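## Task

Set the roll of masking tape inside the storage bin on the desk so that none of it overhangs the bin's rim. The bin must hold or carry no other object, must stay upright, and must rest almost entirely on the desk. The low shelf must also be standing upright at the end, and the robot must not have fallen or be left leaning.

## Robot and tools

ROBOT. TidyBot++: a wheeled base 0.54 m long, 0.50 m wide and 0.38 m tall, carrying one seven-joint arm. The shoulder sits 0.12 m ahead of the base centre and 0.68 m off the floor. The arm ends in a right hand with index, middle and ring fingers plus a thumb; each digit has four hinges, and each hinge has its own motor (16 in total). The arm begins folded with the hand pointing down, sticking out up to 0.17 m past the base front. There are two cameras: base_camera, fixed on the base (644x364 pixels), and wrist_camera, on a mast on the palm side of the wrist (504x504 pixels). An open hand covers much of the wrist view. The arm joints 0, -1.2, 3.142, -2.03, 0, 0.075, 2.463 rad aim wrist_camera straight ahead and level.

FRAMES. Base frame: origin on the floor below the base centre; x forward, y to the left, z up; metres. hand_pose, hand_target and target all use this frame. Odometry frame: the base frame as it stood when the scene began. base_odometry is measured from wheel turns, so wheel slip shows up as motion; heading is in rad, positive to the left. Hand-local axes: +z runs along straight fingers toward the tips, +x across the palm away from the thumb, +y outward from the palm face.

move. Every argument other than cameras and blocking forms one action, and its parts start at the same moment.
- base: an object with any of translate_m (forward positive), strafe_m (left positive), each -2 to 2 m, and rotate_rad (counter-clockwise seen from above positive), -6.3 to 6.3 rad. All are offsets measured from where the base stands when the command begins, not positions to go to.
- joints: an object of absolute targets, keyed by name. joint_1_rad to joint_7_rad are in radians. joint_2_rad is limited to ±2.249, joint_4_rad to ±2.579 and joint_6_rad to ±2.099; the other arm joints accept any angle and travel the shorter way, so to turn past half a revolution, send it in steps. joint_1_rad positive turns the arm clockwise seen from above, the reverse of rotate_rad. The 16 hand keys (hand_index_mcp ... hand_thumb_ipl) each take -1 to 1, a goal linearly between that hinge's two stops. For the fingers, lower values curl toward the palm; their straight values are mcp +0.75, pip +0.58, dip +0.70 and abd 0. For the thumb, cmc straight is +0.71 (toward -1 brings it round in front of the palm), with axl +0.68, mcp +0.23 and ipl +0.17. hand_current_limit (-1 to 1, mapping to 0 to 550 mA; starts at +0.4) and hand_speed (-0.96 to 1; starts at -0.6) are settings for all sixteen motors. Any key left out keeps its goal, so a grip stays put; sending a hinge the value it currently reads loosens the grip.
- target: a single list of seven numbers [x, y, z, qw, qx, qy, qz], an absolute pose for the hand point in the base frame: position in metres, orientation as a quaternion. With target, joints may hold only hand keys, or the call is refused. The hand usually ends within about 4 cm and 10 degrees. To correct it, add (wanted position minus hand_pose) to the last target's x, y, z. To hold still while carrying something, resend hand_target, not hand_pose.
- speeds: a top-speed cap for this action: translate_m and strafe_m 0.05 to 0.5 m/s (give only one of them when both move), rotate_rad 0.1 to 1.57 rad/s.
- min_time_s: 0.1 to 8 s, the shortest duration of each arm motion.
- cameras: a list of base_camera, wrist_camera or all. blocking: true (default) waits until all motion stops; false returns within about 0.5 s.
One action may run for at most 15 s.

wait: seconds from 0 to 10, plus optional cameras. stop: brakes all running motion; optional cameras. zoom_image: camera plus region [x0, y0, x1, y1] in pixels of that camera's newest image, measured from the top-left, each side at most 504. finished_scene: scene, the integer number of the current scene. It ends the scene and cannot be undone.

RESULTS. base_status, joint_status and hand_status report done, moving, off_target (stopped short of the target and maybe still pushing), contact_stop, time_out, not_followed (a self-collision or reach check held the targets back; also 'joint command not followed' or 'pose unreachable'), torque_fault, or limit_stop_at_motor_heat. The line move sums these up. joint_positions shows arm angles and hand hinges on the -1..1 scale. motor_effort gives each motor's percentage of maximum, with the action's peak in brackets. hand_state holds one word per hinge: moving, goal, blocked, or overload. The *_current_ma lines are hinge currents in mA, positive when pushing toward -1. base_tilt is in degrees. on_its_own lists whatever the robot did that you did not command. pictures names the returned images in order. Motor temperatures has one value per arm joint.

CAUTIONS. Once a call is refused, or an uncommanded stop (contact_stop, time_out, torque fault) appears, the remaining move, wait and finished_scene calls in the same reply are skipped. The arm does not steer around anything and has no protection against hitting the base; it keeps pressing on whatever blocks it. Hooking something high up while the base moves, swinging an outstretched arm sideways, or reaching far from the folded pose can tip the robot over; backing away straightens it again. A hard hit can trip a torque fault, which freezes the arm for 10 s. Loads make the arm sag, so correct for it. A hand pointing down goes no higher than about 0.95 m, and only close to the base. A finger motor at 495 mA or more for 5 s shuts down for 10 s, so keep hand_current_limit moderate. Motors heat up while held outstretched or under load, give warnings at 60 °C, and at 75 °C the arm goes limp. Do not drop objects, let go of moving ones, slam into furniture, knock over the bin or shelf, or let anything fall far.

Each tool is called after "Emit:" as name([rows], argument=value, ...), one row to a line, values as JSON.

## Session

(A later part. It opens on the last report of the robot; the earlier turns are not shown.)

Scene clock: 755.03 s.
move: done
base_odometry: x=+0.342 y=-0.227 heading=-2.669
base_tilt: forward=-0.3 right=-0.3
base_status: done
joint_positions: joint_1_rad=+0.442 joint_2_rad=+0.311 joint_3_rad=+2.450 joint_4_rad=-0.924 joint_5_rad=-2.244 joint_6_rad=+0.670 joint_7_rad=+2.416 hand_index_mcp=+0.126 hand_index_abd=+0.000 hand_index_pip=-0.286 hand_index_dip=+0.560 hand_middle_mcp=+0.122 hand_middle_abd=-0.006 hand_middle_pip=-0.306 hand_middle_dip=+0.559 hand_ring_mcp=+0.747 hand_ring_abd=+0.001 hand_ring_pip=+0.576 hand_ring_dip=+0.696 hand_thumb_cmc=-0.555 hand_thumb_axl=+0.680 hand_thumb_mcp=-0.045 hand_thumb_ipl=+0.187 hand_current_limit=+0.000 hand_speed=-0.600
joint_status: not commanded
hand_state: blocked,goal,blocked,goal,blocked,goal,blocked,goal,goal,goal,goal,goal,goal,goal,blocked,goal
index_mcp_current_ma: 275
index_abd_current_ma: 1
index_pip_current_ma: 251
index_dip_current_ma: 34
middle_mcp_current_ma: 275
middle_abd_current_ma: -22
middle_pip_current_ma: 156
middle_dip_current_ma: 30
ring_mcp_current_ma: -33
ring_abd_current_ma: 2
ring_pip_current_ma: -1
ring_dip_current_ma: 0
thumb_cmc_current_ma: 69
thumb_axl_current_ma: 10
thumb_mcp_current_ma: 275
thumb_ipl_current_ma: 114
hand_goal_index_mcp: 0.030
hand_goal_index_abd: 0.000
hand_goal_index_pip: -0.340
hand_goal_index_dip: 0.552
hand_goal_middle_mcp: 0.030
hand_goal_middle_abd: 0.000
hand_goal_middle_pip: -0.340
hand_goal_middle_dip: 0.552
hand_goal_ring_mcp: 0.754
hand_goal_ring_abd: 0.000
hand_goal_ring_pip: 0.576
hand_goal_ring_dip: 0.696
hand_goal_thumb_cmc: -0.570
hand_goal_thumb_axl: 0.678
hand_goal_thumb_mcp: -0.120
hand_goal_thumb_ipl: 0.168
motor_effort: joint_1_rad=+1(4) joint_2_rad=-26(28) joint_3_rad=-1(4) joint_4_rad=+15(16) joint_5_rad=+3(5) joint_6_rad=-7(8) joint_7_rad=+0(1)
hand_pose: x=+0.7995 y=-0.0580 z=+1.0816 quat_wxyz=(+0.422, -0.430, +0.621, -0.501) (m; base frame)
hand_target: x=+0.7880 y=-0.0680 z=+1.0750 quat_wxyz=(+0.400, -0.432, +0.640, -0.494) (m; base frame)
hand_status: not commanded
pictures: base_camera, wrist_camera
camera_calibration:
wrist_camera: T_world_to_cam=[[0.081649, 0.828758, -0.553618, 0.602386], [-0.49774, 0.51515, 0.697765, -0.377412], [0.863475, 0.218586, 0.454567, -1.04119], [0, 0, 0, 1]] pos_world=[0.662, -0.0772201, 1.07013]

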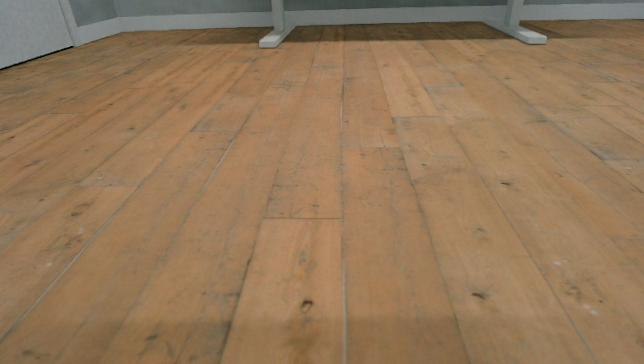

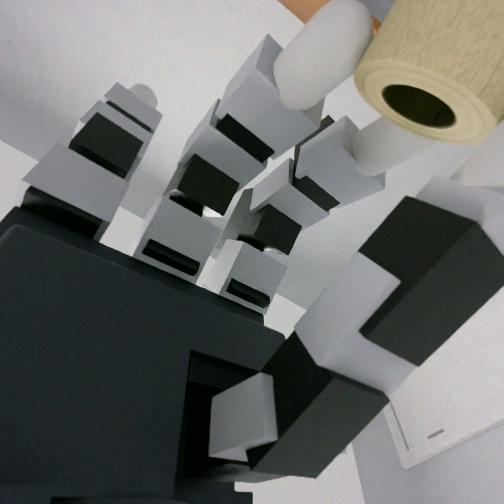

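Emit:
move(joints={"joint_1_rad":-0.55,"joint_2_rad":-1.2,"joint_3_rad":3.142,"joint_4_rad":-2.03,"joint_5_rad":0,"joint_6_rad":-0.3,"joint_7_rad":2.463}, min_time_s=3, cameras=["wrist_camera"])

Emit:
move(base={"translate_m":1.1,"strafe_m":-0.79}, speeds={"translate_m":0.4}, cameras=["all"])

Scene clock: 784.73 s.
move: done
base_odometry: x=+0.342 y=-0.227 heading=-2.669
base_tilt: forward=-0.3 right=-0.3
base_status: not commanded
joint_positions: joint_1_rad=-0.538 joint_2_rad=-1.189 joint_3_rad=+3.125 joint_4_rad=-2.018 joint_5_rad=-0.072 joint_6_rad=-0.217 joint_7_rad=+2.425 hand_index_mcp=+0.082 hand_index_abd=+0.001 hand_index_pip=-0.295 hand_index_dip=+0.560 hand_middle_mcp=+0.071 hand_middle_abd=-0.006 hand_middle_pip=-0.318 hand_middle_dip=+0.559 hand_ring_mcp=+0.758 hand_ring_abd=+0.001 hand_ring_pip=+0.576 hand_ring_dip=+0.696 hand_thumb_cmc=-0.547 hand_thumb_axl=+0.681 hand_thumb_mcp=-0.002 hand_thumb_ipl=+0.187 hand_current_limit=+0.000 hand_speed=-0.600
joint_status: all done
hand_state: blocked,goal,blocked,goal,blocked,goal,blocked,goal,goal,goal,goal,goal,blocked,goal,blocked,goal
index_mcp_current_ma: 255
index_abd_current_ma: 5
index_pip_current_ma: 209
index_dip_current_ma: 34
middle_mcp_current_ma: 203
middle_abd_current_ma: -22
middle_pip_current_ma: 96
middle_dip_current_ma: 30
ring_mcp_current_ma: 17
ring_abd_current_ma: 2
ring_pip_current_ma: -1
ring_dip_current_ma: 0
thumb_cmc_current_ma: 105
thumb_axl_current_ma: 17
thumb_mcp_current_ma: 275
thumb_ipl_current_ma: 116
hand_goal_index_mcp: 0.030
hand_goal_index_abd: 0.000
hand_goal_index_pip: -0.340
hand_goal_index_dip: 0.552
hand_goal_middle_mcp: 0.030
hand_goal_middle_abd: 0.000
hand_goal_middle_pip: -0.340
hand_goal_middle_dip: 0.552
hand_goal_ring_mcp: 0.754
hand_goal_ring_abd: 0.000
hand_goal_ring_pip: 0.576
hand_goal_ring_dip: 0.696
hand_goal_thumb_cmc: -0.570
hand_goal_thumb_axl: 0.678
hand_goal_thumb_mcp: -0.120
hand_goal_thumb_ipl: 0.168
on_its_own: hand_index_mcp moved -0.044 toward your old target +0.030; hand_middle_mcp moved -0.051 toward your old target +0.030
motor_effort: joint_1_rad=+1(2) joint_2_rad=+15(28) joint_3_rad=+1(5) joint_4_rad=+13(17) joint_5_rad=+1(6) joint_6_rad=+7(8) joint_7_rad=+1(2)
hand_pose: x=+0.2202 y=-0.0108 z=+1.2416 quat_wxyz=(-0.104, -0.385, -0.318, -0.860) (m; base frame)
hand_target: x=+0.2325 y=-0.0124 z=+1.2220 quat_wxyz=(-0.144, -0.402, -0.353, -0.832) (m; base frame)
hand_status: not commanded
pictures: wrist_camera
camera_calibration:
wrist_camera: T_world_to_cam=[[0.521087, -0.849664, -0.080869, -0.00275176], [-0.26538, -0.0712398, -0.961508, 1.20091], [0.811198, 0.52249, -0.262606, 0.281258], [0, 0, 0, 1]] pos_world=[0.0919759, -0.0637402, 1.22832]

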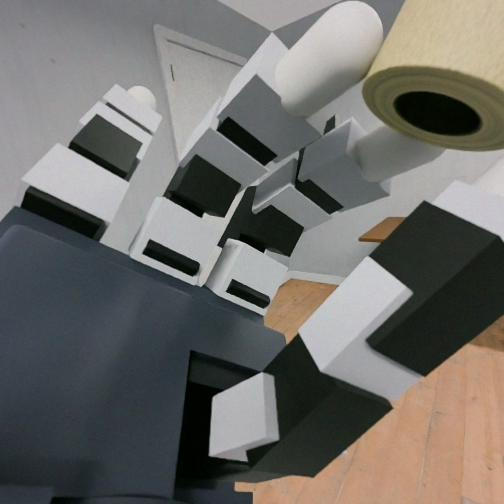

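Scene clock: 789.27 s.
move: done
base_odometry: x=-0.998 y=-0.024 heading=-2.668
base_tilt: forward=-0.3 right=-0.3
base_status: done
joint_positions: joint_1_rad=-0.543 joint_2_rad=-1.190 joint_3_rad=+3.131 joint_4_rad=-2.019 joint_5_rad=-0.069 joint_6_rad=-0.219 joint_7_rad=+2.426 hand_index_mcp=+0.082 hand_index_abd=+0.001 hand_index_pip=-0.295 hand_index_dip=+0.560 hand_middle_mcp=+0.071 hand_middle_abd=-0.006 hand_middle_pip=-0.319 hand_middle_dip=+0.559 hand_ring_mcp=+0.759 hand_ring_abd=+0.001 hand_ring_pip=+0.576 hand_ring_dip=+0.696 hand_thumb_cmc=-0.547 hand_thumb_axl=+0.681 hand_thumb_mcp=-0.002 hand_thumb_ipl=+0.187 hand_current_limit=+0.000 hand_speed=-0.600
joint_status: not commanded
hand_state: blocked,goal,blocked,goal,blocked,goal,blocked,goal,goal,goal,goal,goal,blocked,goal,blocked,goal
index_mcp_current_ma: 255
index_abd_current_ma: 5
index_pip_current_ma: 209
index_dip_current_ma: 34
middle_mcp_current_ma: 203
middle_abd_current_ma: -22
middle_pip_current_ma: 95
middle_dip_current_ma: 30
ring_mcp_current_ma: 20
ring_abd_current_ma: 2
ring_pip_current_ma: -1
ring_dip_current_ma: 0
thumb_cmc_current_ma: 106
thumb_axl_current_ma: 17
thumb_mcp_current_ma: 275
thumb_ipl_current_ma: 116
hand_goal_index_mcp: 0.030
hand_goal_index_abd: 0.000
hand_goal_index_pip: -0.340
hand_goal_index_dip: 0.552
hand_goal_middle_mcp: 0.030
hand_goal_middle_abd: 0.000
hand_goal_middle_pip: -0.340
hand_goal_middle_dip: 0.552
hand_goal_ring_mcp: 0.754
hand_goal_ring_abd: 0.000
hand_goal_ring_pip: 0.576
hand_goal_ring_dip: 0.696
hand_goal_thumb_cmc: -0.570
hand_goal_thumb_axl: 0.678
hand_goal_thumb_mcp: -0.120
hand_goal_thumb_ipl: 0.168
motor_effort: joint_1_rad=+1(2) joint_2_rad=+15(16) joint_3_rad=+2(4) joint_4_rad=+13(14) joint_5_rad=+1(1) joint_6_rad=+7(8) joint_7_rad=+0(1)
hand_pose: x=+0.2221 y=-0.0131 z=+1.2405 quat_wxyz=(-0.103, -0.386, -0.318, -0.860) (m; base frame)
hand_target: x=+0.2325 y=-0.0124 z=+1.2220 quat_wxyz=(-0.144, -0.402, -0.353, -0.832) (m; base frame)
hand_status: not commanded
pictures: base_camera, wrist_camera
camera_calibration:
wrist_camera: T_world_to_cam=[[0.521758, -0.84895, -0.0839781, -0.00202963], [-0.268746, -0.0701416, -0.960654, 1.19991], [0.809657, 0.523798, -0.264749, 0.283658], [0, 0, 0, 1]] pos_world=[0.0938664, -0.0661383, 1.22763]

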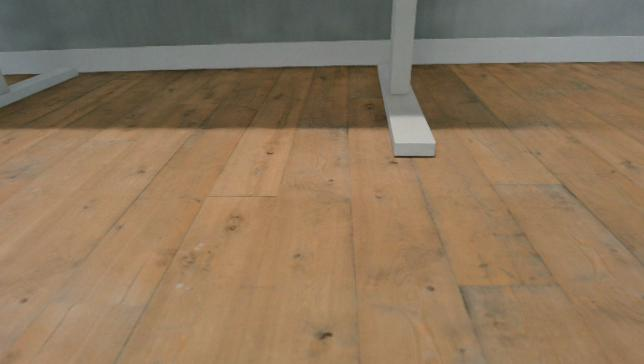

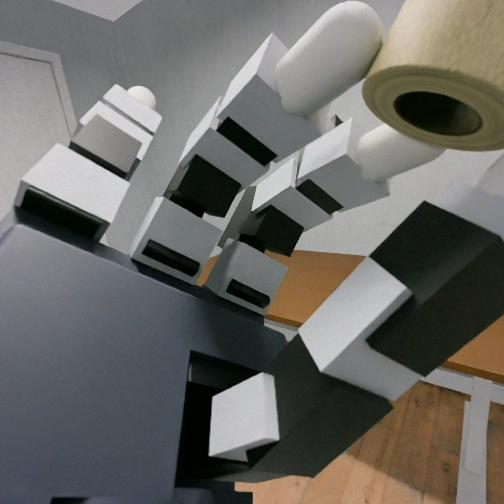

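Emit:
move(joints={"joint_1_rad":-0.7,"joint_6_rad":0.15}, cameras=["wrist_camera"])

Scene clock: 803.87 s.
move: done
base_odometry: x=-0.998 y=-0.024 heading=-2.668
base_tilt: forward=-0.2 right=-0.3
base_status: not commanded
joint_positions: joint_1_rad=-0.690 joint_2_rad=-1.191 joint_3_rad=+3.131 joint_4_rad=-2.024 joint_5_rad=-0.069 joint_6_rad=+0.061 joint_7_rad=+2.426 hand_index_mcp=+0.082 hand_index_abd=+0.001 hand_index_pip=-0.295 hand_index_dip=+0.560 hand_middle_mcp=+0.071 hand_middle_abd=-0.006 hand_middle_pip=-0.319 hand_middle_dip=+0.559 hand_ring_mcp=+0.759 hand_ring_abd=+0.001 hand_ring_pip=+0.576 hand_ring_dip=+0.696 hand_thumb_cmc=-0.547 hand_thumb_axl=+0.681 hand_thumb_mcp=-0.001 hand_thumb_ipl=+0.187 hand_current_limit=+0.000 hand_speed=-0.600
joint_status: all done
hand_state: blocked,goal,blocked,goal,blocked,goal,blocked,goal,goal,goal,goal,goal,blocked,goal,blocked,goal
index_mcp_current_ma: 255
index_abd_current_ma: 5
index_pip_current_ma: 206
index_dip_current_ma: 34
middle_mcp_current_ma: 203
middle_abd_current_ma: -22
middle_pip_current_ma: 92
middle_dip_current_ma: 30
ring_mcp_current_ma: 20
ring_abd_current_ma: 2
ring_pip_current_ma: -1
ring_dip_current_ma: 0
thumb_cmc_current_ma: 106
thumb_axl_current_ma: 17
thumb_mcp_current_ma: 275
thumb_ipl_current_ma: 116
hand_goal_index_mcp: 0.030
hand_goal_index_abd: 0.000
hand_goal_index_pip: -0.340
hand_goal_index_dip: 0.552
hand_goal_middle_mcp: 0.030
hand_goal_middle_abd: 0.000
hand_goal_middle_pip: -0.340
hand_goal_middle_dip: 0.552
hand_goal_ring_mcp: 0.754
hand_goal_ring_abd: 0.000
hand_goal_ring_pip: 0.576
hand_goal_ring_dip: 0.696
hand_goal_thumb_cmc: -0.570
hand_goal_thumb_axl: 0.678
hand_goal_thumb_mcp: -0.120
hand_goal_thumb_ipl: 0.168
motor_effort: joint_1_rad=+1(2) joint_2_rad=+16(17) joint_3_rad=+1(2) joint_4_rad=+12(14) joint_5_rad=+1(1) joint_6_rad=+6(8) joint_7_rad=+0(1)
hand_pose: x=+0.1795 y=-0.0409 z=+1.2963 quat_wxyz=(-0.045, -0.277, -0.256, -0.925) (m; base frame)
hand_target: x=+0.1556 y=-0.0606 z=+1.3134 quat_wxyz=(-0.090, -0.233, -0.238, -0.938) (m; base frame)
hand_status: not commanded
pictures: wrist_camera
camera_calibration:
wrist_camera: T_world_to_cam=[[0.649565, -0.754474, -0.0939952, -0.00476195], [-0.0552993, 0.0764184, -0.995541, 1.25299], [0.758293, 0.651866, 0.00791686, 0.00842602], [0, 0, 0, 1]] pos_world=[0.0659932, -0.104837, 1.24689]

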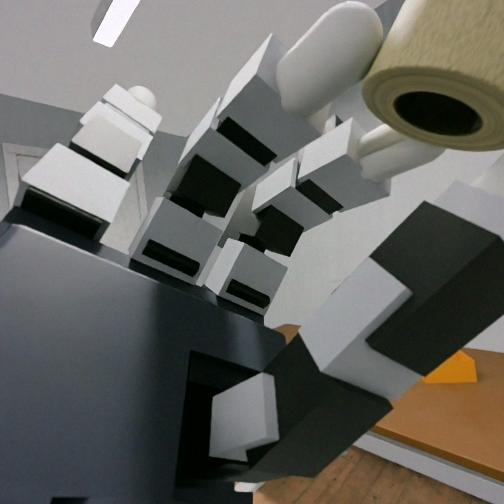

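Emit:
move(joints={"joint_1_rad":-0.66,"joint_6_rad":0.37}, cameras=["wrist_camera"])

Scene clock: 811.90 s.
move: done
base_odometry: x=-0.998 y=-0.024 heading=-2.668
base_tilt: forward=-0.3 right=-0.3
base_status: not commanded
joint_positions: joint_1_rad=-0.664 joint_2_rad=-1.198 joint_3_rad=+3.131 joint_4_rad=-2.028 joint_5_rad=-0.069 joint_6_rad=+0.290 joint_7_rad=+2.426 hand_index_mcp=+0.082 hand_index_abd=+0.001 hand_index_pip=-0.297 hand_index_dip=+0.560 hand_middle_mcp=+0.071 hand_middle_abd=-0.006 hand_middle_pip=-0.321 hand_middle_dip=+0.559 hand_ring_mcp=+0.759 hand_ring_abd=+0.001 hand_ring_pip=+0.576 hand_ring_dip=+0.696 hand_thumb_cmc=-0.547 hand_thumb_axl=+0.681 hand_thumb_mcp=+0.000 hand_thumb_ipl=+0.187 hand_current_limit=+0.000 hand_speed=-0.600
joint_status: all done
hand_state: blocked,goal,blocked,goal,blocked,goal,goal,goal,goal,goal,goal,goal,blocked,goal,blocked,goal
index_mcp_current_ma: 255
index_abd_current_ma: 5
index_pip_current_ma: 196
index_dip_current_ma: 34
middle_mcp_current_ma: 201
middle_abd_current_ma: -22
middle_pip_current_ma: 86
middle_dip_current_ma: 30
ring_mcp_current_ma: 20
ring_abd_current_ma: 2
ring_pip_current_ma: -1
ring_dip_current_ma: 0
thumb_cmc_current_ma: 106
thumb_axl_current_ma: 17
thumb_mcp_current_ma: 275
thumb_ipl_current_ma: 116
hand_goal_index_mcp: 0.030
hand_goal_index_abd: 0.000
hand_goal_index_pip: -0.340
hand_goal_index_dip: 0.552
hand_goal_middle_mcp: 0.030
hand_goal_middle_abd: 0.000
hand_goal_middle_pip: -0.340
hand_goal_middle_dip: 0.552
hand_goal_ring_mcp: 0.754
hand_goal_ring_abd: 0.000
hand_goal_ring_pip: 0.576
hand_goal_ring_dip: 0.696
hand_goal_thumb_cmc: -0.570
hand_goal_thumb_axl: 0.678
hand_goal_thumb_mcp: -0.120
hand_goal_thumb_ipl: 0.168
motor_effort: joint_1_rad=+1(2) joint_2_rad=+17(18) joint_3_rad=+1(2) joint_4_rad=+11(14) joint_5_rad=+0(1) joint_6_rad=+4(8) joint_7_rad=+0(1)
hand_pose: x=+0.1309 y=-0.0852 z=+1.3279 quat_wxyz=(-0.063, -0.203, -0.174, -0.962) (m; base frame)
hand_target: x=+0.1043 y=-0.0999 z=+1.3396 quat_wxyz=(-0.113, -0.163, -0.160, -0.967) (m; base frame)
hand_status: not commanded
pictures: wrist_camera
camera_calibration:
wrist_camera: T_world_to_cam=[[0.639167, -0.762709, -0.0987001, 0.00314813], [0.121234, 0.226656, -0.9664, 1.23607], [0.759453, 0.605725, 0.237337, -0.234836], [0, 0, 0, 1]] pos_world=[0.0264806, -0.135516, 1.25059]

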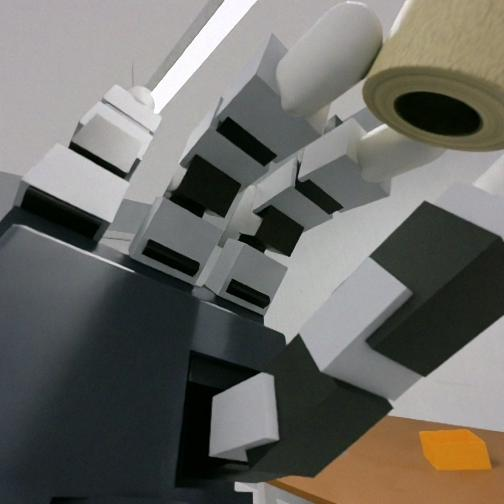

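Emit:
zoom_image(camera="wrist_camera", region=[264, 400, 504, 504])

Scaled by 2.100.

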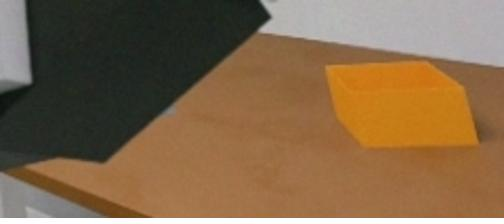

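Emit:
move(base={"translate_m":0.42,"strafe_m":0.15}, speeds={"translate_m":0.25})

Emit:
move(joints={"joint_1_rad":-0.52,"joint_6_rad":0.12}, cameras=["all"])

Scene clock: 879.70 s.
move: done
base_odometry: x=-1.303 y=-0.349 heading=-2.668
base_tilt: forward=-0.3 right=-0.3
base_status: done
joint_positions: joint_1_rad=-0.664 joint_2_rad=-1.201 joint_3_rad=+3.131 joint_4_rad=-2.029 joint_5_rad=-0.068 joint_6_rad=+0.291 joint_7_rad=+2.427 hand_index_mcp=+0.081 hand_index_abd=+0.001 hand_index_pip=-0.298 hand_index_dip=+0.560 hand_middle_mcp=+0.071 hand_middle_abd=-0.006 hand_middle_pip=-0.321 hand_middle_dip=+0.559 hand_ring_mcp=+0.759 hand_ring_abd=+0.001 hand_ring_pip=+0.576 hand_ring_dip=+0.696 hand_thumb_cmc=-0.547 hand_thumb_axl=+0.681 hand_thumb_mcp=+0.000 hand_thumb_ipl=+0.187 hand_current_limit=+0.000 hand_speed=-0.600
joint_status: not commanded
hand_state: blocked,goal,blocked,goal,blocked,goal,goal,goal,goal,goal,goal,goal,blocked,goal,blocked,goal
index_mcp_current_ma: 254
index_abd_current_ma: 5
index_pip_current_ma: 192
index_dip_current_ma: 34
middle_mcp_current_ma: 199
middle_abd_current_ma: -22
middle_pip_current_ma: 84
middle_dip_current_ma: 30
ring_mcp_current_ma: 20
ring_abd_current_ma: 2
ring_pip_current_ma: -1
ring_dip_current_ma: 0
thumb_cmc_current_ma: 106
thumb_axl_current_ma: 17
thumb_mcp_current_ma: 275
thumb_ipl_current_ma: 116
hand_goal_index_mcp: 0.030
hand_goal_index_abd: 0.000
hand_goal_index_pip: -0.340
hand_goal_index_dip: 0.552
hand_goal_middle_mcp: 0.030
hand_goal_middle_abd: 0.000
hand_goal_middle_pip: -0.340
hand_goal_middle_dip: 0.552
hand_goal_ring_mcp: 0.754
hand_goal_ring_abd: 0.000
hand_goal_ring_pip: 0.576
hand_goal_ring_dip: 0.696
hand_goal_thumb_cmc: -0.570
hand_goal_thumb_axl: 0.678
hand_goal_thumb_mcp: -0.120
hand_goal_thumb_ipl: 0.168
motor_effort: joint_1_rad=+1(2) joint_2_rad=+17(20) joint_3_rad=+1(2) joint_4_rad=+12(13) joint_5_rad=+1(2) joint_6_rad=+3(5) joint_7_rad=+0(1)
hand_pose: x=+0.1292 y=-0.0866 z=+1.3275 quat_wxyz=(-0.063, -0.201, -0.173, -0.962) (m; base frame)
hand_target: x=+0.1043 y=-0.0999 z=+1.3396 quat_wxyz=(-0.113, -0.163, -0.160, -0.967) (m; base frame)
hand_status: not commanded
pictures: none

Scene clock: 880.73 s.
move: done
base_odometry: x=-1.303 y=-0.349 heading=-2.668
base_tilt: forward=-0.3 right=-0.4
base_status: not commanded
joint_positions: joint_1_rad=-0.529 joint_2_rad=-1.201 joint_3_rad=+3.131 joint_4_rad=-2.029 joint_5_rad=-0.068 joint_6_rad=+0.186 joint_7_rad=+2.427 hand_index_mcp=+0.081 hand_index_abd=+0.001 hand_index_pip=-0.298 hand_index_dip=+0.560 hand_middle_mcp=+0.071 hand_middle_abd=-0.006 hand_middle_pip=-0.321 hand_middle_dip=+0.559 hand_ring_mcp=+0.759 hand_ring_abd=+0.001 hand_ring_pip=+0.576 hand_ring_dip=+0.696 hand_thumb_cmc=-0.547 hand_thumb_axl=+0.681 hand_thumb_mcp=+0.000 hand_thumb_ipl=+0.187 hand_current_limit=+0.000 hand_speed=-0.600
joint_status: all done
hand_state: blocked,goal,blocked,goal,blocked,goal,goal,goal,goal,goal,goal,goal,blocked,goal,blocked,goal
index_mcp_current_ma: 254
index_abd_current_ma: 5
index_pip_current_ma: 192
index_dip_current_ma: 34
middle_mcp_current_ma: 199
middle_abd_current_ma: -22
middle_pip_current_ma: 84
middle_dip_current_ma: 30
ring_mcp_current_ma: 20
ring_abd_current_ma: 2
ring_pip_current_ma: -1
ring_dip_current_ma: 0
thumb_cmc_current_ma: 106
thumb_axl_current_ma: 17
thumb_mcp_current_ma: 275
thumb_ipl_current_ma: 116
hand_goal_index_mcp: 0.030
hand_goal_index_abd: 0.000
hand_goal_index_pip: -0.340
hand_goal_index_dip: 0.552
hand_goal_middle_mcp: 0.030
hand_goal_middle_abd: 0.000
hand_goal_middle_pip: -0.340
hand_goal_middle_dip: 0.552
hand_goal_ring_mcp: 0.754
hand_goal_ring_abd: 0.000
hand_goal_ring_pip: 0.576
hand_goal_ring_dip: 0.696
hand_goal_thumb_cmc: -0.570
hand_goal_thumb_axl: 0.678
hand_goal_thumb_mcp: -0.120
hand_goal_thumb_ipl: 0.168
motor_effort: joint_1_rad=+1(2) joint_2_rad=+17(18) joint_3_rad=+2(2) joint_4_rad=+12(13) joint_5_rad=+1(2) joint_6_rad=+4(5) joint_7_rad=+0(1)
hand_pose: x=+0.1416 y=-0.0708 z=+1.3143 quat_wxyz=(-0.125, -0.250, -0.193, -0.941) (m; base frame)
hand_target: x=+0.1511 y=-0.0622 z=+1.3089 quat_wxyz=(-0.173, -0.265, -0.225, -0.921) (m; base frame)
hand_status: not commanded
pictures: base_camera, wrist_camera
camera_calibration:
wrist_camera: T_world_to_cam=[[0.525567, -0.845319, -0.0959984, 0.0127273], [0.0674463, 0.153884, -0.985784, 1.24633], [0.848074, 0.511621, 0.13789, -0.13694], [0, 0, 0, 1]] pos_world=[0.0253855, -0.110971, 1.24872]

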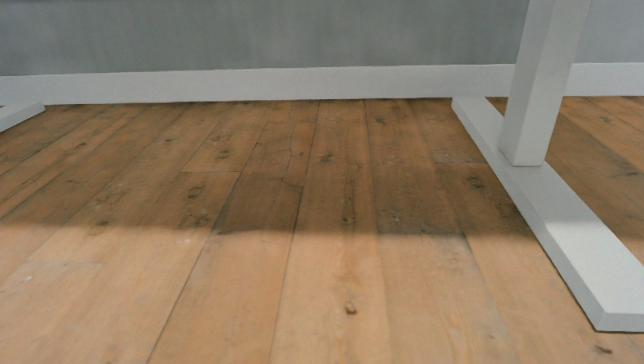

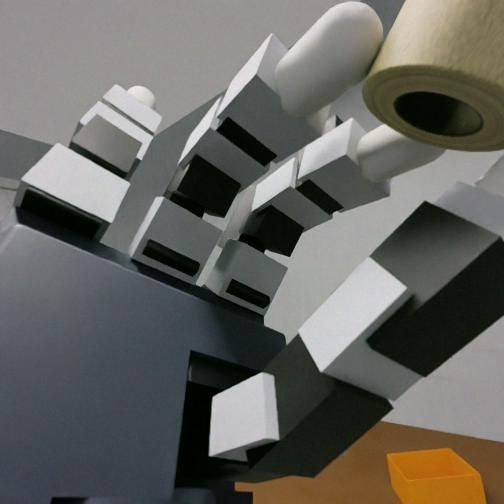

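Emit:
move(joints={"joint_1_rad":-0.58,"joint_6_rad":-0.05}, cameras=["wrist_camera"])

Emit:
zoom_image(camera="wrist_camera", region=[344, 344, 504, 504])

Scene clock: 892.20 s.
move: done
base_odometry: x=-1.303 y=-0.349 heading=-2.668
base_tilt: forward=-0.3 right=-0.4
base_status: not commanded
joint_positions: joint_1_rad=-0.575 joint_2_rad=-1.201 joint_3_rad=+3.131 joint_4_rad=-2.031 joint_5_rad=-0.068 joint_6_rad=+0.024 joint_7_rad=+2.427 hand_index_mcp=+0.081 hand_index_abd=+0.001 hand_index_pip=-0.298 hand_index_dip=+0.560 hand_middle_mcp=+0.071 hand_middle_abd=-0.006 hand_middle_pip=-0.321 hand_middle_dip=+0.559 hand_ring_mcp=+0.759 hand_ring_abd=+0.001 hand_ring_pip=+0.576 hand_ring_dip=+0.696 hand_thumb_cmc=-0.547 hand_thumb_axl=+0.681 hand_thumb_mcp=+0.000 hand_thumb_ipl=+0.187 hand_current_limit=+0.000 hand_speed=-0.600
joint_status: all done
hand_state: blocked,goal,blocked,goal,blocked,goal,goal,goal,goal,goal,goal,goal,blocked,goal,blocked,goal
index_mcp_current_ma: 254
index_abd_current_ma: 5
index_pip_current_ma: 192
index_dip_current_ma: 34
middle_mcp_current_ma: 199
middle_abd_current_ma: -22
middle_pip_current_ma: 84
middle_dip_current_ma: 30
ring_mcp_current_ma: 20
ring_abd_current_ma: 2
ring_pip_current_ma: -1
ring_dip_current_ma: 0
thumb_cmc_current_ma: 106
thumb_axl_current_ma: 17
thumb_mcp_current_ma: 275
thumb_ipl_current_ma: 116
hand_goal_index_mcp: 0.030
hand_goal_index_abd: 0.000
hand_goal_index_pip: -0.340
hand_goal_index_dip: 0.552
hand_goal_middle_mcp: 0.030
hand_goal_middle_abd: 0.000
hand_goal_middle_pip: -0.340
hand_goal_middle_dip: 0.552
hand_goal_ring_mcp: 0.754
hand_goal_ring_abd: 0.000
hand_goal_ring_pip: 0.576
hand_goal_ring_dip: 0.696
hand_goal_thumb_cmc: -0.570
hand_goal_thumb_axl: 0.678
hand_goal_thumb_mcp: -0.120
hand_goal_thumb_ipl: 0.168
motor_effort: joint_1_rad=+1(2) joint_2_rad=+16(17) joint_3_rad=+1(2) joint_4_rad=+12(14) joint_5_rad=+1(1) joint_6_rad=+6(7) joint_7_rad=+1(1)
hand_pose: x=+0.1790 y=-0.0438 z=+1.2872 quat_wxyz=(-0.098, -0.302, -0.250, -0.915) (m; base frame)
hand_target: x=+0.1900 y=-0.0371 z=+1.2785 quat_wxyz=(-0.141, -0.316, -0.286, -0.894) (m; base frame)
hand_status: not commanded
pictures: wrist_camera
camera_calibration:
wrist_camera: T_world_to_cam=[[0.556102, -0.826045, -0.0916532, 0.00303372], [-0.0723658, 0.0617338, -0.995466, 1.24642], [0.827958, 0.560213, -0.0254471, 0.037267], [0, 0, 0, 1]] pos_world=[0.0576559, -0.0953179, 1.242]

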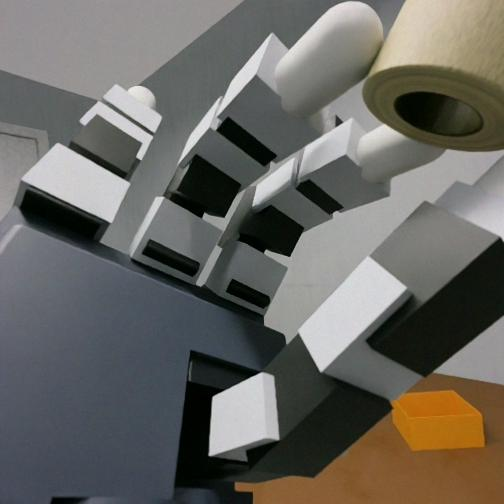

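Scaled by 3.150.

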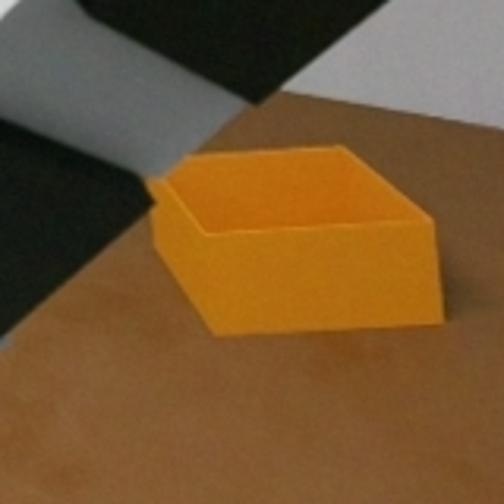

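Emit:
move(base={"translate_m":0.12}, speeds={"translate_m":0.15})

Emit:
move(target=[0.762, -0.075, 1.02, 0.178, -0.2319, 0.7587, -0.5822], min_time_s=4, cameras=["wrist_camera"])

Scene clock: 994.93 s.
move: done
base_odometry: x=-1.410 y=-0.404 heading=-2.668
base_tilt: forward=-0.3 right=-0.3
base_status: done
joint_positions: joint_1_rad=-0.575 joint_2_rad=-1.202 joint_3_rad=+3.132 joint_4_rad=-2.031 joint_5_rad=-0.068 joint_6_rad=+0.023 joint_7_rad=+2.427 hand_index_mcp=+0.081 hand_index_abd=+0.002 hand_index_pip=-0.298 hand_index_dip=+0.560 hand_middle_mcp=+0.071 hand_middle_abd=-0.006 hand_middle_pip=-0.321 hand_middle_dip=+0.559 hand_ring_mcp=+0.759 hand_ring_abd=+0.001 hand_ring_pip=+0.576 hand_ring_dip=+0.696 hand_thumb_cmc=-0.547 hand_thumb_axl=+0.681 hand_thumb_mcp=+0.000 hand_thumb_ipl=+0.187 hand_current_limit=+0.000 hand_speed=-0.600
joint_status: not commanded
hand_state: blocked,goal,blocked,goal,blocked,goal,goal,goal,goal,goal,goal,goal,blocked,goal,blocked,goal
index_mcp_current_ma: 254
index_abd_current_ma: 5
index_pip_current_ma: 192
index_dip_current_ma: 34
middle_mcp_current_ma: 199
middle_abd_current_ma: -22
middle_pip_current_ma: 84
middle_dip_current_ma: 30
ring_mcp_current_ma: 21
ring_abd_current_ma: 2
ring_pip_current_ma: -1
ring_dip_current_ma: 0
thumb_cmc_current_ma: 106
thumb_axl_current_ma: 17
thumb_mcp_current_ma: 275
thumb_ipl_current_ma: 116
hand_goal_index_mcp: 0.030
hand_goal_index_abd: 0.000
hand_goal_index_pip: -0.340
hand_goal_index_dip: 0.552
hand_goal_middle_mcp: 0.030
hand_goal_middle_abd: 0.000
hand_goal_middle_pip: -0.340
hand_goal_middle_dip: 0.552
hand_goal_ring_mcp: 0.754
hand_goal_ring_abd: 0.000
hand_goal_ring_pip: 0.576
hand_goal_ring_dip: 0.696
hand_goal_thumb_cmc: -0.570
hand_goal_thumb_axl: 0.678
hand_goal_thumb_mcp: -0.120
hand_goal_thumb_ipl: 0.168
motor_effort: joint_1_rad=+1(2) joint_2_rad=+15(18) joint_3_rad=+2(4) joint_4_rad=+12(13) joint_5_rad=+1(2) joint_6_rad=+6(7) joint_7_rad=+1(1)
hand_pose: x=+0.1788 y=-0.0444 z=+1.2871 quat_wxyz=(-0.098, -0.302, -0.250, -0.915) (m; base frame)
hand_target: x=+0.1900 y=-0.0371 z=+1.2785 quat_wxyz=(-0.141, -0.316, -0.286, -0.894) (m; base frame)
hand_status: not commanded
pictures: none

Scene clock: 999.53 s.
move: done
base_odometry: x=-1.410 y=-0.404 heading=-2.667
base_tilt: forward=-0.2 right=-0.4
base_status: not commanded
joint_positions: joint_1_rad=-0.136 joint_2_rad=+0.550 joint_3_rad=+2.728 joint_4_rad=-0.637 joint_5_rad=-1.573 joint_6_rad=+1.431 joint_7_rad=+2.090 hand_index_mcp=+0.076 hand_index_abd=+0.002 hand_index_pip=-0.298 hand_index_dip=+0.560 hand_middle_mcp=+0.065 hand_middle_abd=-0.006 hand_middle_pip=-0.321 hand_middle_dip=+0.559 hand_ring_mcp=+0.747 hand_ring_abd=+0.001 hand_ring_pip=+0.576 hand_ring_dip=+0.696 hand_thumb_cmc=-0.547 hand_thumb_axl=+0.681 hand_thumb_mcp=+0.005 hand_thumb_ipl=+0.187 hand_current_limit=+0.000 hand_speed=-0.600
joint_status: not commanded
hand_state: blocked,goal,blocked,goal,blocked,goal,goal,goal,goal,goal,goal,goal,blocked,goal,blocked,goal
index_mcp_current_ma: 229
index_abd_current_ma: 5
index_pip_current_ma: 192
index_dip_current_ma: 34
middle_mcp_current_ma: 172
middle_abd_current_ma: -23
middle_pip_current_ma: 84
middle_dip_current_ma: 30
ring_mcp_current_ma: -34
ring_abd_current_ma: 2
ring_pip_current_ma: -1
ring_dip_current_ma: 0
thumb_cmc_current_ma: 106
thumb_axl_current_ma: 17
thumb_mcp_current_ma: 275
thumb_ipl_current_ma: 116
hand_goal_index_mcp: 0.030
hand_goal_index_abd: 0.000
hand_goal_index_pip: -0.340
hand_goal_index_dip: 0.552
hand_goal_middle_mcp: 0.030
hand_goal_middle_abd: 0.000
hand_goal_middle_pip: -0.340
hand_goal_middle_dip: 0.552
hand_goal_ring_mcp: 0.754
hand_goal_ring_abd: 0.000
hand_goal_ring_pip: 0.576
hand_goal_ring_dip: 0.696
hand_goal_thumb_cmc: -0.570
hand_goal_thumb_axl: 0.678
hand_goal_thumb_mcp: -0.120
hand_goal_thumb_ipl: 0.168
motor_effort: joint_1_rad=+1(1) joint_2_rad=-32(36) joint_3_rad=+1(3) joint_4_rad=+12(14) joint_5_rad=+8(9) joint_6_rad=-3(6) joint_7_rad=+0(2)
hand_pose: x=+0.7773 y=-0.0801 z=+1.0376 quat_wxyz=(+0.177, -0.259, +0.714, -0.626) (m; base frame)
hand_target: x=+0.7620 y=-0.0750 z=+1.0200 quat_wxyz=(+0.178, -0.232, +0.759, -0.582) (m; base frame)
hand_status: done (0.024 m and 7.8 deg from the pose sent, 0.642 m and 133.4 deg at the start)
pictures: wrist_camera
camera_calibration:
wrist_camera: T_world_to_cam=[[0.483951, 0.551013, -0.679835, 0.394241], [0.0148926, 0.771572, 0.635968, -0.66021], [0.874968, -0.317902, 0.365197, -0.956331], [0, 0, 0, 1]] pos_world=[0.655799, -0.0118519, 1.03714]

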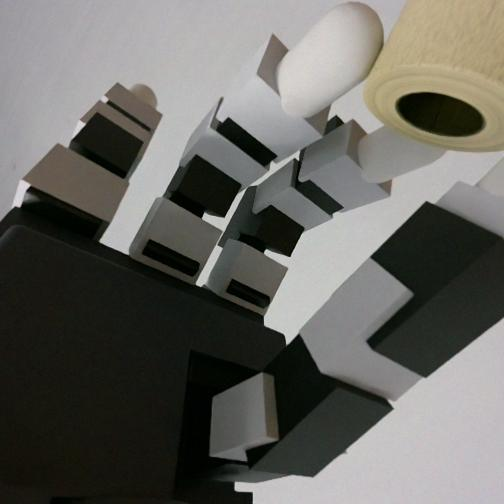

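Emit:
move(target=[0.758, -0.072, 0.94, 0.1842, -0.2039, 0.7882, -0.5506], min_time_s=3, cameras=["wrist_camera"])

Scene clock: 1018.53 s.
move: done
base_odometry: x=-1.410 y=-0.404 heading=-2.667
base_tilt: forward=-0.2 right=-0.4
base_status: not commanded
joint_positions: joint_1_rad=-0.157 joint_2_rad=+0.508 joint_3_rad=+2.943 joint_4_rad=-0.928 joint_5_rad=-1.792 joint_6_rad=+1.432 joint_7_rad=+1.797 hand_index_mcp=+0.076 hand_index_abd=+0.002 hand_index_pip=-0.298 hand_index_dip=+0.560 hand_middle_mcp=+0.065 hand_middle_abd=-0.006 hand_middle_pip=-0.321 hand_middle_dip=+0.559 hand_ring_mcp=+0.747 hand_ring_abd=+0.001 hand_ring_pip=+0.576 hand_ring_dip=+0.696 hand_thumb_cmc=-0.547 hand_thumb_axl=+0.681 hand_thumb_mcp=+0.005 hand_thumb_ipl=+0.187 hand_current_limit=+0.000 hand_speed=-0.600
joint_status: not commanded
hand_state: blocked,goal,blocked,goal,blocked,goal,goal,goal,goal,goal,goal,goal,blocked,goal,blocked,goal
index_mcp_current_ma: 229
index_abd_current_ma: 5
index_pip_current_ma: 192
index_dip_current_ma: 34
middle_mcp_current_ma: 172
middle_abd_current_ma: -23
middle_pip_current_ma: 84
middle_dip_current_ma: 30
ring_mcp_current_ma: -34
ring_abd_current_ma: 2
ring_pip_current_ma: -1
ring_dip_current_ma: 0
thumb_cmc_current_ma: 106
thumb_axl_current_ma: 17
thumb_mcp_current_ma: 275
thumb_ipl_current_ma: 116
hand_goal_index_mcp: 0.030
hand_goal_index_abd: 0.000
hand_goal_index_pip: -0.340
hand_goal_index_dip: 0.552
hand_goal_middle_mcp: 0.030
hand_goal_middle_abd: 0.000
hand_goal_middle_pip: -0.340
hand_goal_middle_dip: 0.552
hand_goal_ring_mcp: 0.754
hand_goal_ring_abd: 0.000
hand_goal_ring_pip: 0.576
hand_goal_ring_dip: 0.696
hand_goal_thumb_cmc: -0.570
hand_goal_thumb_axl: 0.678
hand_goal_thumb_mcp: -0.120
hand_goal_thumb_ipl: 0.168
motor_effort: joint_1_rad=+1(1) joint_2_rad=-32(33) joint_3_rad=+1(2) joint_4_rad=+13(14) joint_5_rad=+8(9) joint_6_rad=-1(4) joint_7_rad=+0(1)
hand_pose: x=+0.7602 y=-0.0917 z=+0.9269 quat_wxyz=(+0.140, -0.214, +0.773, -0.580) (m; base frame)
hand_target: x=+0.7580 y=-0.0720 z=+0.9400 quat_wxyz=(+0.184, -0.204, +0.788, -0.551) (m; base frame)
hand_status: done (0.024 m and 6.4 deg from the pose sent, 0.100 m and 13.7 deg at the start)
pictures: wrist_camera
camera_calibration:
wrist_camera: T_world_to_cam=[[0.528267, 0.576877, -0.623014, 0.249593], [0.132812, 0.668581, 0.731683, -0.768469], [0.838627, -0.469268, 0.276573, -0.808712], [0, 0, 0, 1]] pos_world=[0.648418, -0.00970273, 0.941444]

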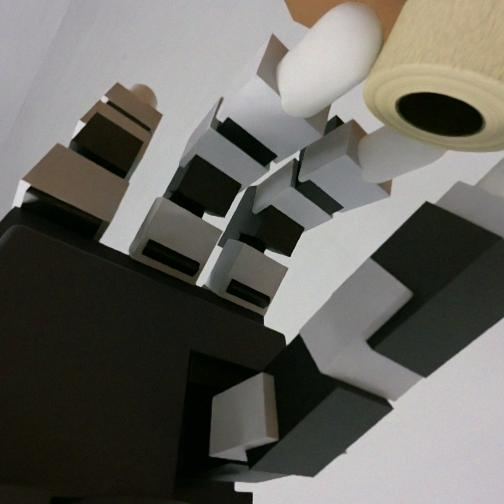

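Emit:
move(target=[0.70, -0.072, 1.06, 0.1842, -0.2039, 0.7882, -0.5506], min_time_s=2)

Emit:
move(joints={"joint_1_rad":-0.48,"joint_2_rad":-0.5,"joint_3_rad":3.142,"joint_4_rad":-1.9,"joint_5_rad":0,"joint_6_rad":0.2,"joint_7_rad":2.463}, min_time_s=3, cameras=["wrist_camera"])

Scene clock: 1076.80 s.
move: done
base_odometry: x=-1.410 y=-0.404 heading=-2.667
base_tilt: forward=-0.2 right=-0.3
base_status: not commanded
joint_positions: joint_1_rad=-0.138 joint_2_rad=+0.497 joint_3_rad=+2.683 joint_4_rad=-0.585 joint_5_rad=-1.767 joint_6_rad=+1.552 joint_7_rad=+2.065 hand_index_mcp=+0.076 hand_index_abd=+0.002 hand_index_pip=-0.298 hand_index_dip=+0.560 hand_middle_mcp=+0.065 hand_middle_abd=-0.006 hand_middle_pip=-0.321 hand_middle_dip=+0.559 hand_ring_mcp=+0.747 hand_ring_abd=+0.001 hand_ring_pip=+0.576 hand_ring_dip=+0.696 hand_thumb_cmc=-0.547 hand_thumb_axl=+0.681 hand_thumb_mcp=+0.005 hand_thumb_ipl=+0.187 hand_current_limit=+0.000 hand_speed=-0.600
joint_status: not commanded
hand_state: blocked,goal,blocked,goal,blocked,goal,goal,goal,goal,goal,goal,goal,blocked,goal,blocked,goal
index_mcp_current_ma: 229
index_abd_current_ma: 5
index_pip_current_ma: 192
index_dip_current_ma: 34
middle_mcp_current_ma: 172
middle_abd_current_ma: -24
middle_pip_current_ma: 84
middle_dip_current_ma: 30
ring_mcp_current_ma: -34
ring_abd_current_ma: 2
ring_pip_current_ma: -1
ring_dip_current_ma: 0
thumb_cmc_current_ma: 106
thumb_axl_current_ma: 17
thumb_mcp_current_ma: 275
thumb_ipl_current_ma: 116
hand_goal_index_mcp: 0.030
hand_goal_index_abd: 0.000
hand_goal_index_pip: -0.340
hand_goal_index_dip: 0.552
hand_goal_middle_mcp: 0.030
hand_goal_middle_abd: 0.000
hand_goal_middle_pip: -0.340
hand_goal_middle_dip: 0.552
hand_goal_ring_mcp: 0.754
hand_goal_ring_abd: 0.000
hand_goal_ring_pip: 0.576
hand_goal_ring_dip: 0.696
hand_goal_thumb_cmc: -0.570
hand_goal_thumb_axl: 0.678
hand_goal_thumb_mcp: -0.120
hand_goal_thumb_ipl: 0.168
motor_effort: joint_1_rad=+1(1) joint_2_rad=-29(32) joint_3_rad=+1(2) joint_4_rad=+11(14) joint_5_rad=+7(9) joint_6_rad=-4(5) joint_7_rad=+0(1)
hand_pose: x=+0.7404 y=-0.0400 z=+1.0243 quat_wxyz=(+0.206, -0.242, +0.789, -0.526) (m; base frame)
hand_target: x=+0.7000 y=-0.0720 z=+1.0600 quat_wxyz=(+0.184, -0.204, +0.788, -0.551) (m; base frame)
hand_status: done (0.063 m and 5.8 deg from the pose sent, 0.147 m and 6.4 deg at the start)
pictures: none

Scene clock: 1080.43 s.
move: done
base_odometry: x=-1.410 y=-0.404 heading=-2.667
base_tilt: forward=-0.2 right=-0.4
base_status: not commanded
joint_positions: joint_1_rad=-0.466 joint_2_rad=-0.481 joint_3_rad=+3.123 joint_4_rad=-1.890 joint_5_rad=-0.072 joint_6_rad=+0.283 joint_7_rad=+2.425 hand_index_mcp=+0.076 hand_index_abd=+0.002 hand_index_pip=-0.298 hand_index_dip=+0.560 hand_middle_mcp=+0.065 hand_middle_abd=-0.006 hand_middle_pip=-0.321 hand_middle_dip=+0.559 hand_ring_mcp=+0.758 hand_ring_abd=+0.001 hand_ring_pip=+0.576 hand_ring_dip=+0.696 hand_thumb_cmc=-0.547 hand_thumb_axl=+0.681 hand_thumb_mcp=+0.005 hand_thumb_ipl=+0.187 hand_current_limit=+0.000 hand_speed=-0.600
joint_status: all done
hand_state: blocked,goal,blocked,goal,blocked,goal,goal,goal,goal,goal,goal,goal,blocked,goal,blocked,goal
index_mcp_current_ma: 229
index_abd_current_ma: 5
index_pip_current_ma: 192
index_dip_current_ma: 34
middle_mcp_current_ma: 172
middle_abd_current_ma: -24
middle_pip_current_ma: 84
middle_dip_current_ma: 30
ring_mcp_current_ma: 18
ring_abd_current_ma: 2
ring_pip_current_ma: -1
ring_dip_current_ma: 0
thumb_cmc_current_ma: 106
thumb_axl_current_ma: 17
thumb_mcp_current_ma: 275
thumb_ipl_current_ma: 116
hand_goal_index_mcp: 0.030
hand_goal_index_abd: 0.000
hand_goal_index_pip: -0.340
hand_goal_index_dip: 0.552
hand_goal_middle_mcp: 0.030
hand_goal_middle_abd: 0.000
hand_goal_middle_pip: -0.340
hand_goal_middle_dip: 0.552
hand_goal_ring_mcp: 0.754
hand_goal_ring_abd: 0.000
hand_goal_ring_pip: 0.576
hand_goal_ring_dip: 0.696
hand_goal_thumb_cmc: -0.570
hand_goal_thumb_axl: 0.678
hand_goal_thumb_mcp: -0.120
hand_goal_thumb_ipl: 0.168
motor_effort: joint_1_rad=+1(2) joint_2_rad=-3(31) joint_3_rad=+1(2) joint_4_rad=+16(18) joint_5_rad=+1(9) joint_6_rad=+7(9) joint_7_rad=+0(2)
hand_pose: x=+0.4795 y=+0.1032 z=+1.2748 quat_wxyz=(-0.135, -0.433, -0.312, -0.835) (m; base frame)
hand_target: x=+0.4797 y=+0.1089 z=+1.2621 quat_wxyz=(-0.169, -0.437, -0.358, -0.808) (m; base frame)
hand_status: not commanded
pictures: wrist_camera
camera_calibration:
wrist_camera: T_world_to_cam=[[0.431566, -0.896206, -0.102787, 0.0374624], [-0.348697, -0.0606471, -0.935271, 1.31516], [0.831962, 0.439473, -0.338678, 0.115663], [0, 0, 0, 1]] pos_world=[0.346197, 0.0625036, 1.27305]

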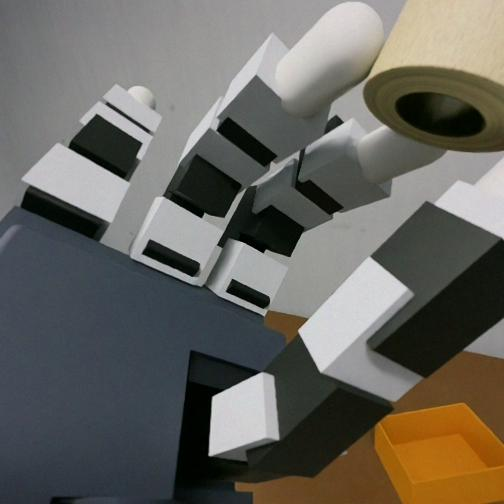

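Emit:
zoom_image(camera="wrist_camera", region=[344, 364, 504, 504])

Scaled by 3.150.

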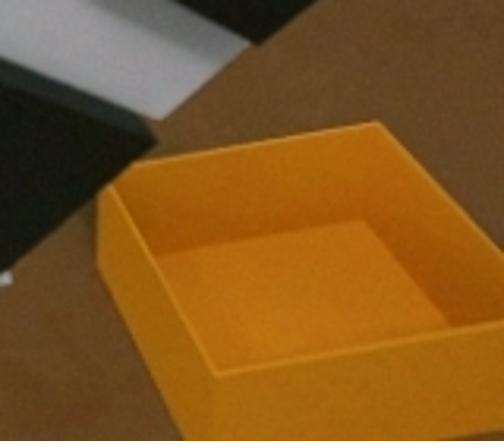

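Emit:
move(target=[0.768, -0.045, 0.98, 0.1842, -0.2039, 0.7882, -0.5506], min_time_s=4)

Emit:
move(target=[0.768, -0.042, 0.90, 0.1842, -0.2039, 0.7882, -0.5506], min_time_s=3, cameras=["wrist_camera"])

Scene clock: 1115.93 s.
move: done
base_odometry: x=-1.410 y=-0.404 heading=-2.667
base_tilt: forward=-0.2 right=-0.4
base_status: not commanded
joint_positions: joint_1_rad=-0.176 joint_2_rad=+0.564 joint_3_rad=+2.760 joint_4_rad=-0.677 joint_5_rad=-1.630 joint_6_rad=+1.479 joint_7_rad=+1.949 hand_index_mcp=+0.076 hand_index_abd=+0.002 hand_index_pip=-0.298 hand_index_dip=+0.560 hand_middle_mcp=+0.065 hand_middle_abd=-0.006 hand_middle_pip=-0.321 hand_middle_dip=+0.559 hand_ring_mcp=+0.747 hand_ring_abd=+0.001 hand_ring_pip=+0.576 hand_ring_dip=+0.696 hand_thumb_cmc=-0.547 hand_thumb_axl=+0.681 hand_thumb_mcp=+0.005 hand_thumb_ipl=+0.187 hand_current_limit=+0.000 hand_speed=-0.600
joint_status: not commanded
hand_state: blocked,goal,blocked,goal,blocked,goal,goal,goal,goal,goal,goal,goal,blocked,goal,blocked,goal
index_mcp_current_ma: 229
index_abd_current_ma: 6
index_pip_current_ma: 192
index_dip_current_ma: 34
middle_mcp_current_ma: 172
middle_abd_current_ma: -24
middle_pip_current_ma: 84
middle_dip_current_ma: 30
ring_mcp_current_ma: -33
ring_abd_current_ma: 2
ring_pip_current_ma: -1
ring_dip_current_ma: 0
thumb_cmc_current_ma: 106
thumb_axl_current_ma: 17
thumb_mcp_current_ma: 275
thumb_ipl_current_ma: 116
hand_goal_index_mcp: 0.030
hand_goal_index_abd: 0.000
hand_goal_index_pip: -0.340
hand_goal_index_dip: 0.552
hand_goal_middle_mcp: 0.030
hand_goal_middle_abd: 0.000
hand_goal_middle_pip: -0.340
hand_goal_middle_dip: 0.552
hand_goal_ring_mcp: 0.754
hand_goal_ring_abd: 0.000
hand_goal_ring_pip: 0.576
hand_goal_ring_dip: 0.696
hand_goal_thumb_cmc: -0.570
hand_goal_thumb_axl: 0.678
hand_goal_thumb_mcp: -0.120
hand_goal_thumb_ipl: 0.168
motor_effort: joint_1_rad=+1(1) joint_2_rad=-32(35) joint_3_rad=+1(2) joint_4_rad=+12(17) joint_5_rad=+8(9) joint_6_rad=-3(8) joint_7_rad=+1(1)
hand_pose: x=+0.7821 y=-0.0511 z=+1.0007 quat_wxyz=(+0.191, -0.231, +0.746, -0.594) (m; base frame)
hand_target: x=+0.7680 y=-0.0450 z=+0.9800 quat_wxyz=(+0.184, -0.204, +0.788, -0.551) (m; base frame)
hand_status: done (0.026 m and 7.7 deg from the pose sent, 0.438 m and 147.8 deg at the start)
pictures: none

Scene clock: 1119.23 s.
move: done
base_odometry: x=-1.410 y=-0.404 heading=-2.667
base_tilt: forward=-0.2 right=-0.4
base_status: not commanded
joint_positions: joint_1_rad=-0.231 joint_2_rad=+0.543 joint_3_rad=+2.988 joint_4_rad=-0.997 joint_5_rad=-1.783 joint_6_rad=+1.471 joint_7_rad=+1.681 hand_index_mcp=+0.076 hand_index_abd=+0.002 hand_index_pip=-0.298 hand_index_dip=+0.560 hand_middle_mcp=+0.065 hand_middle_abd=-0.006 hand_middle_pip=-0.321 hand_middle_dip=+0.559 hand_ring_mcp=+0.747 hand_ring_abd=+0.001 hand_ring_pip=+0.576 hand_ring_dip=+0.696 hand_thumb_cmc=-0.547 hand_thumb_axl=+0.681 hand_thumb_mcp=+0.005 hand_thumb_ipl=+0.187 hand_current_limit=+0.000 hand_speed=-0.600
joint_status: not commanded
hand_state: blocked,goal,blocked,goal,blocked,goal,goal,goal,goal,goal,goal,goal,blocked,goal,blocked,goal
index_mcp_current_ma: 229
index_abd_current_ma: 6
index_pip_current_ma: 192
index_dip_current_ma: 34
middle_mcp_current_ma: 172
middle_abd_current_ma: -24
middle_pip_current_ma: 84
middle_dip_current_ma: 30
ring_mcp_current_ma: -33
ring_abd_current_ma: 2
ring_pip_current_ma: -1
ring_dip_current_ma: 0
thumb_cmc_current_ma: 106
thumb_axl_current_ma: 17
thumb_mcp_current_ma: 275
thumb_ipl_current_ma: 116
hand_goal_index_mcp: 0.030
hand_goal_index_abd: 0.000
hand_goal_index_pip: -0.340
hand_goal_index_dip: 0.552
hand_goal_middle_mcp: 0.030
hand_goal_middle_abd: 0.000
hand_goal_middle_pip: -0.340
hand_goal_middle_dip: 0.552
hand_goal_ring_mcp: 0.754
hand_goal_ring_abd: 0.000
hand_goal_ring_pip: 0.576
hand_goal_ring_dip: 0.696
hand_goal_thumb_cmc: -0.570
hand_goal_thumb_axl: 0.678
hand_goal_thumb_mcp: -0.120
hand_goal_thumb_ipl: 0.168
motor_effort: joint_1_rad=+1(1) joint_2_rad=-31(33) joint_3_rad=+2(2) joint_4_rad=+14(14) joint_5_rad=+8(9) joint_6_rad=+0(4) joint_7_rad=+0(1)
hand_pose: x=+0.7609 y=-0.0662 z=+0.8871 quat_wxyz=(+0.128, -0.205, +0.774, -0.585) (m; base frame)
hand_target: x=+0.7680 y=-0.0420 z=+0.9000 quat_wxyz=(+0.184, -0.204, +0.788, -0.551) (m; base frame)
hand_status: done (0.028 m and 7.7 deg from the pose sent, 0.102 m and 7.7 deg at the start)
pictures: wrist_camera
camera_calibration:
wrist_camera: T_world_to_cam=[[0.541089, 0.555126, -0.631711, 0.206237], [0.157024, 0.671271, 0.724388, -0.768219], [0.826176, -0.491152, 0.276049, -0.777862], [0, 0, 0, 1]] pos_world=[0.651687, 0.0191471, 0.901499]

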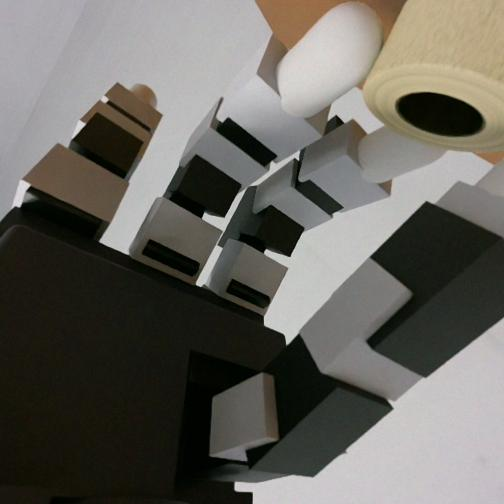

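Emit:
move(target=[0.781, -0.034, 0.88, 0.2127, -0.2448, 0.7764, -0.5402], min_time_s=2, cameras=["wrist_camera"])

Scene clock: 1149.30 s.
move: done
base_odometry: x=-1.410 y=-0.404 heading=-2.667
base_tilt: forward=-0.2 right=-0.3
base_status: not commanded
joint_positions: joint_1_rad=-0.231 joint_2_rad=+0.513 joint_3_rad=+3.016 joint_4_rad=-1.107 joint_5_rad=-1.796 joint_6_rad=+1.324 joint_7_rad=+1.647 hand_index_mcp=+0.076 hand_index_abd=+0.002 hand_index_pip=-0.298 hand_index_dip=+0.560 hand_middle_mcp=+0.065 hand_middle_abd=-0.006 hand_middle_pip=-0.321 hand_middle_dip=+0.559 hand_ring_mcp=+0.747 hand_ring_abd=+0.001 hand_ring_pip=+0.576 hand_ring_dip=+0.696 hand_thumb_cmc=-0.547 hand_thumb_axl=+0.681 hand_thumb_mcp=+0.005 hand_thumb_ipl=+0.187 hand_current_limit=+0.000 hand_speed=-0.600
joint_status: not commanded
hand_state: blocked,goal,blocked,goal,blocked,goal,goal,goal,goal,goal,goal,goal,blocked,goal,blocked,goal
index_mcp_current_ma: 229
index_abd_current_ma: 6
index_pip_current_ma: 192
index_dip_current_ma: 34
middle_mcp_current_ma: 172
middle_abd_current_ma: -24
middle_pip_current_ma: 84
middle_dip_current_ma: 30
ring_mcp_current_ma: -33
ring_abd_current_ma: 2
ring_pip_current_ma: -1
ring_dip_current_ma: 0
thumb_cmc_current_ma: 106
thumb_axl_current_ma: 17
thumb_mcp_current_ma: 275
thumb_ipl_current_ma: 116
hand_goal_index_mcp: 0.030
hand_goal_index_abd: 0.000
hand_goal_index_pip: -0.340
hand_goal_index_dip: 0.552
hand_goal_middle_mcp: 0.030
hand_goal_middle_abd: 0.000
hand_goal_middle_pip: -0.340
hand_goal_middle_dip: 0.552
hand_goal_ring_mcp: 0.754
hand_goal_ring_abd: 0.000
hand_goal_ring_pip: 0.576
hand_goal_ring_dip: 0.696
hand_goal_thumb_cmc: -0.570
hand_goal_thumb_axl: 0.678
hand_goal_thumb_mcp: -0.120
hand_goal_thumb_ipl: 0.168
motor_effort: joint_1_rad=+1(1) joint_2_rad=-32(32) joint_3_rad=+2(3) joint_4_rad=+13(14) joint_5_rad=+8(9) joint_6_rad=+0(1) joint_7_rad=+0(1)
hand_pose: x=+0.7762 y=-0.0563 z=+0.8669 quat_wxyz=(+0.159, -0.251, +0.761, -0.577) (m; base frame)
hand_target: x=+0.7810 y=-0.0340 z=+0.8800 quat_wxyz=(+0.213, -0.245, +0.776, -0.540) (m; base frame)
hand_status: done (0.026 m and 7.7 deg from the pose sent, 0.039 m and 11.9 deg at the start)
pictures: wrist_camera
camera_calibration:
wrist_camera: T_world_to_cam=[[0.469479, 0.612698, -0.63576, 0.242104], [0.0841649, 0.685712, 0.72299, -0.704094], [0.878923, -0.392938, 0.27036, -0.810519], [0, 0, 0, 1]] pos_world=[0.657981, 0.0159856, 0.882105]

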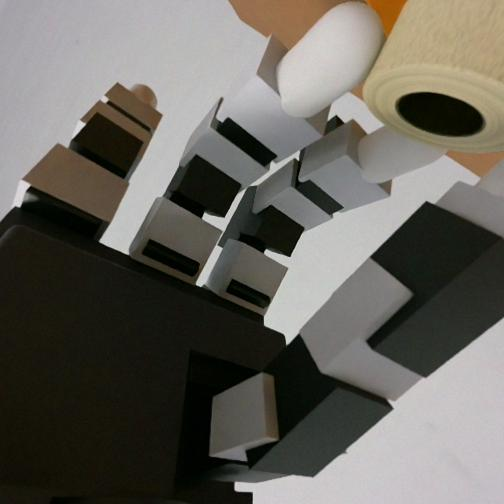

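Emit:
zoom_image(camera="wrist_camera", region=[220, 0, 504, 200])

Scaled by 1.775.

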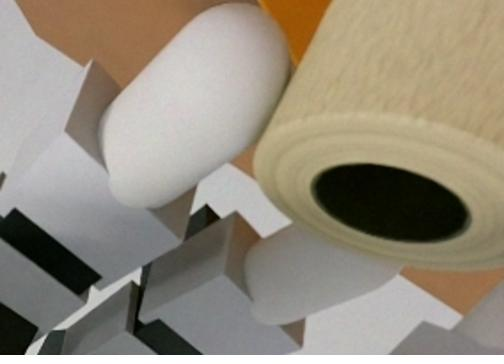

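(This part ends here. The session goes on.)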